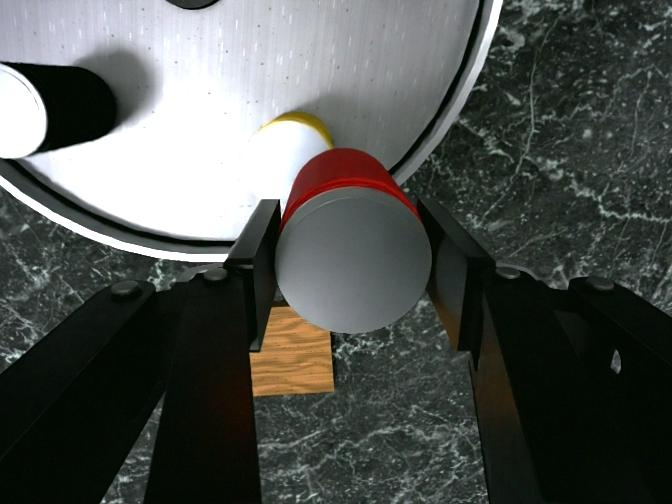

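Request:
wait(
  seconds=1,
)

Scene clock: 19.57 s.
left_arm: end_effector_position=(+0.4739, -0.4929, +0.2620) position_measured=151 object_status=2 end_effector_quat_wxyz=(+0.000, +0.707, -0.707, +0.000) | right_arm: end_effector_position=(+0.7841, -0.3361, +0.1422) position_measured=3 object_status=3 end_effector_quat_wxyz=(-0.181, +0.643, +0.634, +0.390)
Joint positions: left_arm=[-0.855 0.24 1.621 0 1.281 2.286] | right_arm=[-0.733 0.723 1.343 0.809 1.521 -0.954]
Joint torques (N m): left_arm=[-1.29 -70.48 -40.96 3.68 0.18 -0.68] | right_arm=[-2.89 -109.34 -38.72 4.28 1.01 -0.05]
External joint torques (N m): left_arm=[1.33 6.33 1.17 0.37 -0.22 0.68] | right_arm=[2.86 2.92 0.94 0.1 0.21 0.06]
Flange force (N): left_arm=[3.4 -7.4 4.8] | right_arm=[-1.6 2.6 3.4]
Hand target: left_arm +0.4739, -0.4929, +0.2620; +0.000, +0.707, -0.707, +0.000 | right_arm +0.7841, -0.3361, +0.1422; -0.181, +0.643, +0.634, +0.390
Tool commands: left_gripper/position=-1.0 left_gripper/force_limit=-0.6 left_gripper/speed=-1.0 right_gripper/position=+1.0 right_gripper/force_limit=+1.0 right_gripper/speed=+1.0
Off the commanded pose: left_arm 0.000 m, 0 deg | right_arm 0.000 m, 0 deg.
wait: 1.00 s; at rest from the start

Request:
wait(
  seconds=1.7,
)

Request:
execute_actions(
  actions=[
    [[0,-0.0001,0.0003,0,0,0,-1,-0.6,-1,0,0,0,0,0,0,1,1,1],[0,-0.0005,0.0012,0,0,0,-1,-0.6,-1,0,0,0,0,0,0,1,1,1],[0,-0.0012,0.0028,0,0,0,-1,-0.6,-1,0,0,0,0,0,0,1,1,1],[0,-0.002,0.005,0,0,0,-1,-0.6,-1,0,0,0,0,0,0,1,1,1],[0,-0.0032,0.0078,0,0,0,-1,-0.6,-1,0,0,0,0,0,0,1,1,1],[0,-0.0046,0.0112,0,0,0,-1,-0.6,-1,0,0,0,0,0,0,1,1,1],[0,-0.0063,0.0152,0,0,0,-1,-0.6,-1,0,0,0,0,0,0,1,1,1],[0,-0.0082,0.0199,0,0,0,-1,-0.6,-1,0,0,0,0,0,0,1,1,1],[0,-0.0104,0.0252,0,0,0,-1,-0.6,-1,0,0,0,0,0,0,1,1,1],[0,-0.0128,0.0311,0,0,0,-1,-0.6,-1,0,0,0,0,0,0,1,1,1],[0,-0.0155,0.0376,0,0,0,-1,-0.6,-1,0,0,0,0,0,0,1,1,1],[0,-0.0184,0.0448,0,0,0,-1,-0.6,-1,0,0,0,0,0,0,1,1,1],[0,-0.0216,0.0526,0,0,0,-1,-0.6,-1,0,0,0,0,0,0,1,1,1],[0,-0.0251,0.061,0,0,0,-1,-0.6,-1,0,0,0,0,0,0,1,1,1],[0,-0.0288,0.07,0,0,0,-1,-0.6,-1,0,0,0,0,0,0,1,1,1]],
    [[0,-0.0038,0.0091,0,0,0,-1,-0.6,-1,0,0,0,0,0,0,1,1,1],[0,-0.0077,0.0177,0,0,0,-1,-0.6,-1,0,0,0,0,0,0,1,1,1],[0,-0.0115,0.0259,0,0,0,-1,-0.6,-1,0,0,0,0,0,0,1,1,1],[0,-0.0153,0.0337,0,0,0,-1,-0.6,-1,0,0,0,0,0,0,1,1,1],[0,-0.0192,0.041,0,0,0,-1,-0.6,-1,0,0,0,0,0,0,1,1,1],[0,-0.023,0.0479,0,0,0,-1,-0.6,-1,0,0,0,0,0,0,1,1,1],[0,-0.0268,0.0543,0,0,0,-1,-0.6,-1,0,0,0,0,0,0,1,1,1],[0,-0.0306,0.0603,0,0,0,-1,-0.6,-1,0,0,0,0,0,0,1,1,1],[0,-0.0345,0.0659,0,0,0,-1,-0.6,-1,0,0,0,0,0,0,1,1,1],[0,-0.0383,0.071,0,0,0,-1,-0.6,-1,0,0,0,0,0,0,1,1,1],[0,-0.0421,0.0757,0,0,0,-1,-0.6,-1,0,0,0,0,0,0,1,1,1],[0,-0.046,0.0799,0,0,0,-1,-0.6,-1,0,0,0,0,0,0,1,1,1],[0,-0.0498,0.0837,0,0,0,-1,-0.6,-1,0,0,0,0,0,0,1,1,1],[0,-0.0536,0.0871,0,0,0,-1,-0.6,-1,0,0,0,0,0,0,1,1,1],[0,-0.0575,0.09,0,0,0,-1,-0.6,-1,0,0,0,0,0,0,1,1,1]],
    [[0,-0.0038,0.0026,0,0,0,-1,-0.6,-1,0,0,0,0,0,0,1,1,1],[0,-0.0077,0.005,0,0,0,-1,-0.6,-1,0,0,0,0,0,0,1,1,1],[0,-0.0115,0.0073,0,0,0,-1,-0.6,-1,0,0,0,0,0,0,1,1,1],[0,-0.0153,0.0094,0,0,0,-1,-0.6,-1,0,0,0,0,0,0,1,1,1],[0,-0.0192,0.0113,0,0,0,-1,-0.6,-1,0,0,0,0,0,0,1,1,1],[0,-0.023,0.013,0,0,0,-1,-0.6,-1,0,0,0,0,0,0,1,1,1],[0,-0.0268,0.0145,0,0,0,-1,-0.6,-1,0,0,0,0,0,0,1,1,1],[0,-0.0306,0.0158,0,0,0,-1,-0.6,-1,0,0,0,0,0,0,1,1,1],[0,-0.0345,0.017,0,0,0,-1,-0.6,-1,0,0,0,0,0,0,1,1,1],[0,-0.0383,0.018,0,0,0,-1,-0.6,-1,0,0,0,0,0,0,1,1,1],[0,-0.0421,0.0188,0,0,0,-1,-0.6,-1,0,0,0,0,0,0,1,1,1],[0,-0.046,0.0194,0,0,0,-1,-0.6,-1,0,0,0,0,0,0,1,1,1],[0,-0.0498,0.0199,0,0,0,-1,-0.6,-1,0,0,0,0,0,0,1,1,1],[0,-0.0536,0.02,0,0,0,-1,-0.6,-1,0,0,0,0,0,0,1,1,1],[0,-0.0575,0.02,0,0,0,-1,-0.6,-1,0,0,0,0,0,0,1,1,1]],
  ],
  cameras=["cam_left_wrist"],
)

Request:
move(
  target=[0,-0.05,-0.18,0,0,0,-1,-0.6,-1,0,0,0,0,0,0,1,1,1],
  speed=0.25,
)

Scene clock: 22.27 s.
left_arm: end_effector_position=(+0.4739, -0.4929, +0.2620) position_measured=151 object_status=2 end_effector_quat_wxyz=(+0.000, +0.707, -0.707, +0.000) | right_arm: end_effector_position=(+0.7841, -0.3361, +0.1422) position_measured=3 object_status=3 end_effector_quat_wxyz=(-0.181, +0.643, +0.634, +0.390)
Joint positions: left_arm=[-0.855 0.24 1.621 0 1.281 2.286] | right_arm=[-0.733 0.723 1.343 0.809 1.521 -0.954]
Joint torques (N m): left_arm=[-1.38 -71.04 -40.83 3.71 0.07 -0.63] | right_arm=[-3.1 -109.37 -38.67 4.28 0.98 -0.07]
External joint torques (N m): left_arm=[1.18 6.72 0.94 0.33 -0.12 0.63] | right_arm=[3.09 2.74 0.85 0.1 0.25 0.08]
Flange force (N): left_arm=[4.4 -7.9 4.5] | right_arm=[-1.3 2.8 3.4]
Hand target: left_arm +0.4739, -0.4929, +0.2620; +0.000, +0.707, -0.707, +0.000 | right_arm +0.7841, -0.3361, +0.1422; -0.181, +0.643, +0.634, +0.390
Tool commands: left_gripper/position=-1.0 left_gripper/force_limit=-0.6 left_gripper/speed=-1.0 right_gripper/position=+1.0 right_gripper/force_limit=+1.0 right_gripper/speed=+1.0
Off the commanded pose: left_arm 0.000 m, 0 deg | right_arm 0.000 m, 0 deg.
wait: 1.70 s; at rest from the start

Scene clock: 23.63 s.
left_arm: end_effector_position=(+0.5438, -0.4927, +0.1568) position_measured=151 object_status=2 end_effector_quat_wxyz=(+0.000, +0.707, -0.707, +0.000) end_effector_velocity=(+0.070, +0.000, -0.024) end_effector_angular_velocity=(+0.000, +0.000, -0.001) | right_arm: end_effector_position=(+0.7841, -0.3361, +0.1422) position_measured=3 object_status=3 end_effector_quat_wxyz=(-0.181, +0.643, +0.634, +0.390)
Joint positions: left_arm=[-0.783 0.377 1.637 0 1.128 2.358] | right_arm=[-0.733 0.723 1.343 0.809 1.521 -0.954]
Joint velocities: left_arm=[0.067 0.092 -0.086 0 -0.006 0.068] | right_arm=[within noise]
Joint torques (N m): left_arm=[-2.18 -83.37 -39.02 3.33 0.26 -0.88] | right_arm=[-3.05 -109.57 -38.78 4.29 1.01 -0.08]
External joint torques (N m): left_arm=[2.24 7.29 0.96 0.55 -0.31 0.88] | right_arm=[3.05 2.85 0.95 0.09 0.22 0.09]
External joint torques at the end of the 1st action: left_arm=[1.74 6.48 0.5 0.41 0.2 0.86] | right_arm=[3.15 2.76 0.76 0.12 0.24 0.08]
External joint torques at the end of the 2nd action: left_arm=[3.07 6.97 0.01 0.48 0.09 0.95] | right_arm=[3.19 2.22 0.76 0.14 0.23 0.1]
Flange force (N): left_arm=[2.6 -9.2 6.5] | right_arm=[-1.4 2.7 3.5]
Flange force at the end of the 1st action (N): left_arm=[3.9 -9.1 3.7] | right_arm=[-1.4 3.1 3.4]
Flange force at the end of the 2nd action (N): left_arm=[3.2 -11.5 4.5] | right_arm=[-0.6 2.6 3.3]
Hand target: left_arm +0.5602, -0.4928, +0.1540; +0.000, +0.707, -0.707, +0.000 | right_arm +0.7841, -0.3361, +0.1422; -0.181, +0.643, +0.634, +0.390
Off the commanded pose: left_arm 0.017 m, 0 deg | right_arm 0.000 m, 0 deg.
Kept back: 4 steps.
Step readings (end_effector_position of left_arm | right_arm; steps 1 to 15: 1st action; 16 to 30: 2nd action; 31 to 41: 3rd action):
0: (+0.4739, -0.4929, +0.2620) | (+0.7841, -0.3361, +0.1422)
1: (+0.4739, -0.4929, +0.2620) | (+0.7841, -0.3361, +0.1422)
2: (+0.4740, -0.4929, +0.2620) | (+0.7841, -0.3361, +0.1422)
4: (+0.4741, -0.4929, +0.2617) | (+0.7841, -0.3361, +0.1422)
8: (+0.4760, -0.4929, +0.2568) | (+0.7841, -0.3361, +0.1422)
15: (+0.4847, -0.4927, +0.2355) | (+0.7841, -0.3361, +0.1422)
16: (+0.4869, -0.4927, +0.2301) | (+0.7841, -0.3361, +0.1422)
17: (+0.4887, -0.4926, +0.2257) | (+0.7841, -0.3361, +0.1422)
19: (+0.4931, -0.4925, +0.2152) | (+0.7841, -0.3361, +0.1422)
23: (+0.5019, -0.4925, +0.1970) | (+0.7841, -0.3361, +0.1422)
30: (+0.5179, -0.4925, +0.1731) | (+0.7841, -0.3361, +0.1422)
31: (+0.5207, -0.4925, +0.1704) | (+0.7841, -0.3361, +0.1422)
32: (+0.5229, -0.4926, +0.1685) | (+0.7841, -0.3361, +0.1422)
34: (+0.5278, -0.4926, +0.1648) | (+0.7841, -0.3361, +0.1422)
38: (+0.5369, -0.4927, +0.1596) | (+0.7841, -0.3361, +0.1422)
Images, in order (width x height): cam_left_wrist 672x504.

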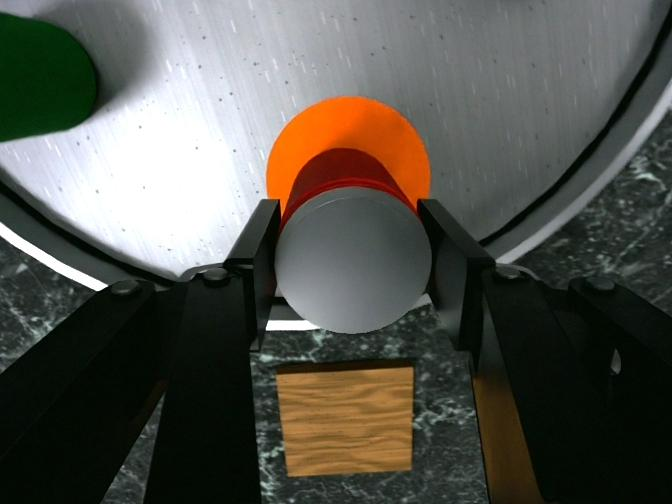

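Scene clock: 25.07 s.
left_arm: end_effector_position=(+0.5902, -0.4928, +0.2620) position_measured=151 object_status=2 end_effector_quat_wxyz=(+0.000, +0.707, -0.707, +0.000) | right_arm: end_effector_position=(+0.7841, -0.3361, +0.1422) position_measured=3 object_status=3 end_effector_quat_wxyz=(-0.181, +0.643, +0.634, +0.390)
Joint positions: left_arm=[-0.741 0.373 1.442 0 1.327 2.401] | right_arm=[-0.733 0.723 1.343 0.809 1.521 -0.954]
Joint torques (N m): left_arm=[-1.25 -84.62 -41.09 3.58 0.1 -0.73] | right_arm=[-3.17 -109.1 -38.72 4.23 0.96 -0.11]
External joint torques (N m): left_arm=[1.36 7.03 0.82 0.52 -0.14 0.73] | right_arm=[3.14 2.93 1.07 0.14 0.27 0.12]
Flange force (N): left_arm=[3.9 -8.9 4.0] | right_arm=[-1.3 2.6 3.7]
Hand target: left_arm +0.5902, -0.4928, +0.2620; +0.000, +0.707, -0.707, +0.000 | right_arm +0.7841, -0.3361, +0.1422; -0.181, +0.643, +0.634, +0.390
Off the commanded pose: left_arm 0.000 m, 0 deg | right_arm 0.000 m, 0 deg.
move: done

Request:
move(
  target=[0.0062,0.1937,0,0,0,0,-1,-0.6,-1,0,0,0,0,0,0,1,1,1],
  speed=0.2,
)

Scene clock: 27.47 s.
left_arm: end_effector_position=(+0.4741, -0.4966, +0.2620) position_measured=151 object_status=2 end_effector_quat_wxyz=(+0.000, +0.707, -0.707, +0.000) | right_arm: end_effector_position=(+0.7841, -0.3361, +0.1422) position_measured=3 object_status=3 end_effector_quat_wxyz=(-0.181, +0.643, +0.634, +0.390)
Joint positions: left_arm=[-0.859 0.245 1.615 0 1.282 2.283] | right_arm=[-0.733 0.723 1.343 0.809 1.521 -0.954]
Joint torques (N m): left_arm=[-0.31 -71.27 -41.13 3.56 0.19 -0.51] | right_arm=[-3.08 -109.45 -38.75 4.23 0.99 -0.08]
External joint torques (N m): left_arm=[0.43 6.5 1.19 0.51 -0.24 0.51] | right_arm=[3.08 2.51 0.82 0.17 0.24 0.09]
Flange force (N): left_arm=[4.6 -6.3 4.9] | right_arm=[-1.0 2.7 3.4]
Hand target: left_arm +0.4740, -0.4966, +0.2620; +0.000, +0.707, -0.707, +0.000 | right_arm +0.7841, -0.3361, +0.1422; -0.181, +0.643, +0.634, +0.390
Off the commanded pose: left_arm 0.000 m, 0 deg | right_arm 0.000 m, 0 deg.
move: done

Request:
wait(
  seconds=2.5,
)

Scene clock: 30.27 s.
left_arm: end_effector_position=(+0.4740, -0.4966, +0.2620) position_measured=151 object_status=2 end_effector_quat_wxyz=(+0.000, +0.707, -0.707, +0.000) | right_arm: end_effector_position=(+0.7841, -0.3361, +0.1422) position_measured=3 object_status=3 end_effector_quat_wxyz=(-0.181, +0.643, +0.634, +0.390)
Joint positions: left_arm=[-0.859 0.245 1.616 0 1.282 2.282] | right_arm=[-0.733 0.723 1.343 0.809 1.521 -0.954]
Joint torques (N m): left_arm=[-1.24 -70.64 -40.81 3.74 0.11 -0.68] | right_arm=[-3.05 -109.21 -38.7 4.28 0.98 -0.07]
External joint torques (N m): left_arm=[1.3 6.02 1 0.32 -0.15 0.68] | right_arm=[3.05 2.31 0.78 0.11 0.25 0.08]
Flange force (N): left_arm=[3.4 -7.2 4.3] | right_arm=[-0.8 2.6 3.2]
Hand target: left_arm +0.4740, -0.4966, +0.2620; +0.000, +0.707, -0.707, +0.000 | right_arm +0.7841, -0.3361, +0.1422; -0.181, +0.643, +0.634, +0.390
Tool commands: left_gripper/position=-1.0 left_gripper/force_limit=-0.6 left_gripper/speed=-1.0 right_gripper/position=+1.0 right_gripper/force_limit=+1.0 right_gripper/speed=+1.0
Off the commanded pose: left_arm 0.000 m, 0 deg | right_arm 0.000 m, 0 deg.
wait: 2.50 s; at rest from the start

Request:
wait(
  seconds=2.86,
)

Request:
execute_actions(
  actions=[
    [[0,-0.0001,0.0003,0,0,0,-1,-0.6,-1,0,0,0,0,0,0,1,1,1],[0,-0.0005,0.0012,0,0,0,-1,-0.6,-1,0,0,0,0,0,0,1,1,1],[0,-0.0012,0.0028,0,0,0,-1,-0.6,-1,0,0,0,0,0,0,1,1,1],[0,-0.002,0.005,0,0,0,-1,-0.6,-1,0,0,0,0,0,0,1,1,1],[0,-0.0032,0.0078,0,0,0,-1,-0.6,-1,0,0,0,0,0,0,1,1,1],[0,-0.0046,0.0112,0,0,0,-1,-0.6,-1,0,0,0,0,0,0,1,1,1],[0,-0.0063,0.0152,0,0,0,-1,-0.6,-1,0,0,0,0,0,0,1,1,1],[0,-0.0082,0.0199,0,0,0,-1,-0.6,-1,0,0,0,0,0,0,1,1,1],[0,-0.0104,0.0252,0,0,0,-1,-0.6,-1,0,0,0,0,0,0,1,1,1],[0,-0.0128,0.0311,0,0,0,-1,-0.6,-1,0,0,0,0,0,0,1,1,1],[0,-0.0155,0.0376,0,0,0,-1,-0.6,-1,0,0,0,0,0,0,1,1,1],[0,-0.0184,0.0448,0,0,0,-1,-0.6,-1,0,0,0,0,0,0,1,1,1],[0,-0.0216,0.0526,0,0,0,-1,-0.6,-1,0,0,0,0,0,0,1,1,1],[0,-0.0251,0.061,0,0,0,-1,-0.6,-1,0,0,0,0,0,0,1,1,1],[0,-0.0288,0.07,0,0,0,-1,-0.6,-1,0,0,0,0,0,0,1,1,1]],
    [[0,-0.0038,0.0091,0,0,0,-1,-0.6,-1,0,0,0,0,0,0,1,1,1],[0,-0.0077,0.0178,0,0,0,-1,-0.6,-1,0,0,0,0,0,0,1,1,1],[0,-0.0115,0.0261,0,0,0,-1,-0.6,-1,0,0,0,0,0,0,1,1,1],[0,-0.0153,0.034,0,0,0,-1,-0.6,-1,0,0,0,0,0,0,1,1,1],[0,-0.0192,0.0416,0,0,0,-1,-0.6,-1,0,0,0,0,0,0,1,1,1],[0,-0.023,0.0487,0,0,0,-1,-0.6,-1,0,0,0,0,0,0,1,1,1],[0,-0.0268,0.0554,0,0,0,-1,-0.6,-1,0,0,0,0,0,0,1,1,1],[0,-0.0306,0.0617,0,0,0,-1,-0.6,-1,0,0,0,0,0,0,1,1,1],[0,-0.0345,0.0677,0,0,0,-1,-0.6,-1,0,0,0,0,0,0,1,1,1],[0,-0.0383,0.0732,0,0,0,-1,-0.6,-1,0,0,0,0,0,0,1,1,1],[0,-0.0421,0.0783,0,0,0,-1,-0.6,-1,0,0,0,0,0,0,1,1,1],[0,-0.046,0.0831,0,0,0,-1,-0.6,-1,0,0,0,0,0,0,1,1,1],[0,-0.0498,0.0874,0,0,0,-1,-0.6,-1,0,0,0,0,0,0,1,1,1],[0,-0.0536,0.0914,0,0,0,-1,-0.6,-1,0,0,0,0,0,0,1,1,1],[0,-0.0575,0.095,0,0,0,-1,-0.6,-1,0,0,0,0,0,0,1,1,1]],
    [[0,-0.0038,0.0033,0,0,0,-1,-0.6,-1,0,0,0,0,0,0,1,1,1],[0,-0.0077,0.0063,0,0,0,-1,-0.6,-1,0,0,0,0,0,0,1,1,1],[0,-0.0115,0.0092,0,0,0,-1,-0.6,-1,0,0,0,0,0,0,1,1,1],[0,-0.0153,0.0118,0,0,0,-1,-0.6,-1,0,0,0,0,0,0,1,1,1],[0,-0.0192,0.0142,0,0,0,-1,-0.6,-1,0,0,0,0,0,0,1,1,1],[0,-0.023,0.0163,0,0,0,-1,-0.6,-1,0,0,0,0,0,0,1,1,1],[0,-0.0268,0.0183,0,0,0,-1,-0.6,-1,0,0,0,0,0,0,1,1,1],[0,-0.0306,0.02,0,0,0,-1,-0.6,-1,0,0,0,0,0,0,1,1,1],[0,-0.0345,0.0214,0,0,0,-1,-0.6,-1,0,0,0,0,0,0,1,1,1],[0,-0.0383,0.0227,0,0,0,-1,-0.6,-1,0,0,0,0,0,0,1,1,1],[0,-0.0421,0.0237,0,0,0,-1,-0.6,-1,0,0,0,0,0,0,1,1,1],[0,-0.046,0.0245,0,0,0,-1,-0.6,-1,0,0,0,0,0,0,1,1,1],[0,-0.0498,0.0251,0,0,0,-1,-0.6,-1,0,0,0,0,0,0,1,1,1],[0,-0.0536,0.0254,0,0,0,-1,-0.6,-1,0,0,0,0,0,0,1,1,1],[0,-0.0575,0.0255,0,0,0,-1,-0.6,-1,0,0,0,0,0,0,1,1,1]],
    [[0,-0.0038,0.0005,0,0,0,-1,-0.6,-1,0,0,0,0,0,0,1,1,1],[0,-0.0077,0.001,0,0,0,-1,-0.6,-1,0,0,0,0,0,0,1,1,1],[0,-0.0115,0.0015,0,0,0,-1,-0.6,-1,0,0,0,0,0,0,1,1,1],[0,-0.0153,0.002,0,0,0,-1,-0.6,-1,0,0,0,0,0,0,1,1,1],[0,-0.0192,0.002,0,0,0,-1,-0.6,-1,0,0,0,0,0,0,1,1,1],[0,-0.023,0.002,0,0,0,0.4,-0.6,0,0,0,0,0,0,0,1,1,1],[0,-0.0268,0.002,0,0,0,0.4,-0.6,0,0,0,0,0,0,0,1,1,1],[0,-0.0306,0.002,0,0,0,0.4,-0.6,0,0,0,0,0,0,0,1,1,1],[0,-0.0345,0.002,0,0,0,0.4,-0.6,0,0,0,0,0,0,0,1,1,1],[0,-0.0383,0.002,0,0,0,0.4,-0.6,0,0,0,0,0,0,0,1,1,1],[0,-0.0421,0.002,0,0,0,0.4,-0.6,0,0,0,0,0,0,0,1,1,1],[0,-0.046,0.002,0,0,0,0.4,-0.6,0,0,0,0,0,0,0,1,1,1],[0,-0.0498,0.002,0,0,0,0.4,-0.6,0,0,0,0,0,0,0,1,1,1],[0,-0.0536,0.002,0,0,0,0.4,-0.6,0,0,0,0,0,0,0,1,1,1],[0,-0.0575,0.002,0,0,0,0.4,-0.6,0,0,0,0,0,0,0,1,1,1]],
    [[0.0003,-0.0038,-0.0005,0,0,0,0.4,-0.6,0,0,0,0,0,0,0,1,1,1],[0.0006,-0.0077,-0.002,0,0,0,0.4,-0.6,0,0,0,0,0,0,0,1,1,1],[0.001,-0.0115,-0.0044,0,0,0,0.4,-0.6,0,0,0,0,0,0,0,1,1,1],[0.0014,-0.0153,-0.0078,0,0,0,0.4,-0.6,0,0,0,0,0,0,0,1,1,1],[0.0018,-0.0192,-0.0122,0,0,0,0.4,-0.6,0,0,0,0,0,0,0,1,1,1],[0.0023,-0.023,-0.0176,0,0,0,0.4,-0.6,0,0,0,0,0,0,0,1,1,1],[0.0028,-0.0268,-0.024,0,0,0,0.4,-0.6,0,0,0,0,0,0,0,1,1,1],[0.0034,-0.0306,-0.0313,0,0,0,0.4,-0.6,0,0,0,0,0,0,0,1,1,1],[0.004,-0.0345,-0.0396,0,0,0,0.4,-0.6,0,0,0,0,0,0,0,1,1,1],[0.0046,-0.0383,-0.0489,0,0,0,0.4,-0.6,0,0,0,0,0,0,0,1,1,1],[0.0053,-0.0421,-0.0592,0,0,0,0.4,-0.6,0,0,0,0,0,0,0,1,1,1],[0.006,-0.046,-0.0704,0,0,0,0.4,-0.6,0,0,0,0,0,0,0,1,1,1],[0.0067,-0.0498,-0.0826,0,0,0,0.4,-0.6,0,0,0,0,0,0,0,1,1,1],[0.0075,-0.0536,-0.0958,0,0,0,0.4,-0.6,0,0,0,0,0,0,0,1,1,1],[0.0083,-0.0575,-0.11,0,0,0,0.4,-0.6,0,0,0,0,0,0,0,1,1,1]],
  ],
  cameras=["cam_left_wrist"],
)

Request:
move(
  target=[0,-0.015,-0.13,0,0,0,0.4,-0.6,0,0,0,0,0,0,0,1,1,1],
  speed=0.25,
  cameras=["cam_left_wrist"],
)

Scene clock: 34.77 s.
left_arm: end_effector_position=(+0.4740, -0.4966, +0.2620) position_measured=151 object_status=2 end_effector_quat_wxyz=(+0.000, +0.707, -0.707, +0.000) | right_arm: end_effector_position=(+0.7841, -0.3361, +0.1422) position_measured=3 object_status=3 end_effector_quat_wxyz=(-0.181, +0.643, +0.634, +0.390)
Joint positions: left_arm=[-0.859 0.245 1.616 0 1.282 2.282] | right_arm=[-0.733 0.723 1.343 0.809 1.521 -0.954]
Joint torques (N m): left_arm=[-0.91 -71.14 -40.88 3.57 0.17 -0.74] | right_arm=[-3.18 -109.44 -38.69 4.26 0.99 -0.05]
External joint torques (N m): left_arm=[0.84 6.62 1.05 0.48 -0.21 0.74] | right_arm=[3.18 2.91 0.91 0.12 0.24 0.06]
Flange force (N): left_arm=[4.3 -7.3 4.7] | right_arm=[-1.4 2.9 3.6]
Hand target: left_arm +0.4740, -0.4966, +0.2620; +0.000, +0.707, -0.707, +0.000 | right_arm +0.7841, -0.3361, +0.1422; -0.181, +0.643, +0.634, +0.390
Tool commands: left_gripper/position=-1.0 left_gripper/force_limit=-0.6 left_gripper/speed=-1.0 right_gripper/position=+1.0 right_gripper/force_limit=+1.0 right_gripper/speed=+1.0
Off the commanded pose: left_arm 0.000 m, 0 deg | right_arm 0.000 m, 0 deg.
wait: 2.87 s; at rest from the start

Scene clock: 37.13 s.
left_arm: end_effector_position=(+0.6124, -0.4984, +0.1652) position_measured=78 object_status=3 end_effector_quat_wxyz=(+0.000, +0.707, -0.707, +0.000) end_effector_velocity=(+0.067, -0.009, +0.132) end_effector_angular_velocity=(-0.001, -0.003, +0.001) | right_arm: end_effector_position=(+0.7841, -0.3361, +0.1422) position_measured=3 object_status=3 end_effector_quat_wxyz=(-0.181, +0.643, +0.634, +0.390)
Joint positions: left_arm=[-0.727 0.454 1.506 0 1.182 2.414] | right_arm=[-0.733 0.723 1.343 0.809 1.521 -0.954]
Joint velocities: left_arm=[0.047 0.004 -0.26 0.001 0.253 0.045] | right_arm=[within noise]
Joint torques (N m): left_arm=[-1.67 -92.06 -40.18 3.69 0.43 -0.86] | right_arm=[-3.23 -109.24 -38.73 4.27 0.99 -0.04]
External joint torques (N m): left_arm=[1.81 5.12 0 0.4 -0.46 0.86] | right_arm=[3.22 2.61 0.9 0.11 0.24 0.05]
External joint torques at the end of the 1st action: left_arm=[1.7 6.65 0.42 0.37 -0.53 1.07] | right_arm=[3.24 2.66 0.94 0.11 0.22 0.05]
External joint torques at the end of the 2nd action: left_arm=[0.17 5.47 1.59 0.39 -0.37 0.94] | right_arm=[2.88 2.9 1.05 0.09 0.23 0.07]
External joint torques at the end of the 3rd action: left_arm=[3.08 8.14 1.39 0.45 -0.26 0.7] | right_arm=[3.23 2.75 1.01 0.09 0.25 0.02]
External joint torques at the end of the 4th action: left_arm=[-1.34 3.34 1.29 0.43 -0.32 0.37] | right_arm=[2.74 2.84 0.83 0.11 0.26 0.11]
Flange force (N): left_arm=[2.1 -7.9 3.9] | right_arm=[-1.0 2.6 3.6]
Flange force at the end of the 1st action (N): left_arm=[3.8 -9.3 4.9] | right_arm=[-1.1 2.6 3.6]
Flange force at the end of the 2nd action (N): left_arm=[2.1 -4.4 5.9] | right_arm=[-1.4 2.4 3.5]
Flange force at the end of the 3rd action (N): left_arm=[2.2 -10.0 7.5] | right_arm=[-1.1 2.5 3.7]
Flange force at the end of the 4th action (N): left_arm=[2.1 -0.5 4.0] | right_arm=[-1.6 2.8 3.1]
Hand target: left_arm +0.6293, -0.5015, +0.2124; +0.000, +0.707, -0.707, +0.000 | right_arm +0.7841, -0.3361, +0.1422; -0.181, +0.643, +0.634, +0.390
Off the commanded pose: left_arm 0.050 m, 0 deg | right_arm 0.000 m, 0 deg.
Kept back: 4 steps.
Step readings (end_effector_position of left_arm | right_arm; steps 1 to 15: 1st action; 16 to 30: 2nd action; 31 to 45: 3rd action; 46 to 60: 4th action; 61 to 71: 5th action):
0: (+0.4740, -0.4966, +0.2620) | (+0.7841, -0.3361, +0.1422)
1: (+0.4740, -0.4966, +0.2620) | (+0.7841, -0.3361, +0.1422)
2: (+0.4740, -0.4966, +0.2620) | (+0.7841, -0.3361, +0.1422)
4: (+0.4741, -0.4967, +0.2617) | (+0.7841, -0.3361, +0.1422)
8: (+0.4761, -0.4966, +0.2569) | (+0.7841, -0.3361, +0.1422)
15: (+0.4848, -0.4964, +0.2355) | (+0.7841, -0.3361, +0.1422)
16: (+0.4869, -0.4964, +0.2302) | (+0.7841, -0.3361, +0.1422)
17: (+0.4887, -0.4963, +0.2259) | (+0.7841, -0.3361, +0.1422)
19: (+0.4931, -0.4962, +0.2153) | (+0.7841, -0.3361, +0.1422)
23: (+0.5019, -0.4962, +0.1966) | (+0.7841, -0.3361, +0.1422)
30: (+0.5179, -0.4962, +0.1713) | (+0.7841, -0.3361, +0.1422)
31: (+0.5207, -0.4962, +0.1681) | (+0.7841, -0.3361, +0.1422)
32: (+0.5229, -0.4963, +0.1659) | (+0.7841, -0.3361, +0.1422)
34: (+0.5278, -0.4963, +0.1614) | (+0.7841, -0.3361, +0.1422)
38: (+0.5369, -0.4964, +0.1549) | (+0.7841, -0.3361, +0.1422)
45: (+0.5530, -0.4965, +0.1486) | (+0.7841, -0.3361, +0.1422)
46: (+0.5557, -0.4965, +0.1482) | (+0.7841, -0.3361, +0.1422)
47: (+0.5578, -0.4965, +0.1480) | (+0.7841, -0.3361, +0.1422)
49: (+0.5626, -0.4965, +0.1474) | (+0.7841, -0.3361, +0.1422)
53: (+0.5716, -0.4964, +0.1466) | (+0.7841, -0.3361, +0.1422)
60: (+0.5874, -0.4964, +0.1465) | (+0.7841, -0.3361, +0.1422)
61: (+0.5902, -0.4964, +0.1465) | (+0.7841, -0.3361, +0.1422)
62: (+0.5923, -0.4964, +0.1465) | (+0.7841, -0.3361, +0.1422)
64: (+0.5970, -0.4967, +0.1474) | (+0.7841, -0.3361, +0.1422)
68: (+0.6057, -0.4975, +0.1544) | (+0.7841, -0.3361, +0.1422)
Images, in order (width x height): cam_left_wrist 672x504.

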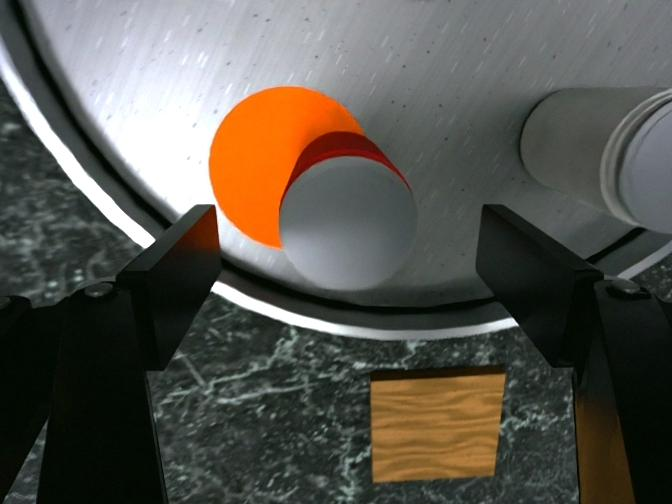

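Scene clock: 38.53 s.
left_arm: end_effector_position=(+0.6383, -0.5015, +0.2905) position_measured=78 object_status=3 end_effector_quat_wxyz=(+0.000, +0.707, -0.707, +0.000) | right_arm: end_effector_position=(+0.7841, -0.3361, +0.1422) position_measured=3 object_status=3 end_effector_quat_wxyz=(-0.181, +0.643, +0.634, +0.390)
Joint positions: left_arm=[-0.709 0.433 1.304 0 1.405 2.433] | right_arm=[-0.733 0.723 1.343 0.809 1.521 -0.954]
Joint torques (N m): left_arm=[-1.28 -88.25 -39.8 3.71 0.02 -0.68] | right_arm=[-3.05 -109.25 -38.63 4.27 1 -0.05]
External joint torques (N m): left_arm=[1.36 4.05 -1.26 0.47 -0.06 0.68] | right_arm=[3.09 2.13 0.67 0.13 0.24 0.06]
Flange force (N): left_arm=[4.1 -9.3 -0.6] | right_arm=[-0.7 2.6 3.2]
Hand target: left_arm +0.6383, -0.5015, +0.2904; +0.000, +0.707, -0.707, +0.000 | right_arm +0.7841, -0.3361, +0.1422; -0.181, +0.643, +0.634, +0.390
Off the commanded pose: left_arm 0.000 m, 0 deg | right_arm 0.000 m, 0 deg.
move: done
Images, in order (width x height): cam_left_wrist 672x504.

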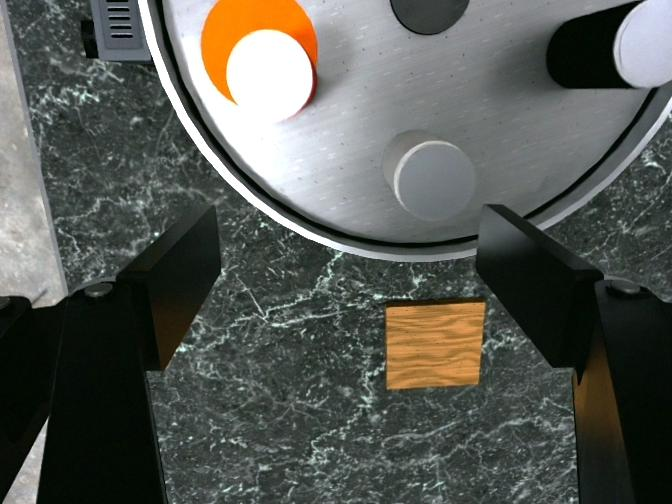

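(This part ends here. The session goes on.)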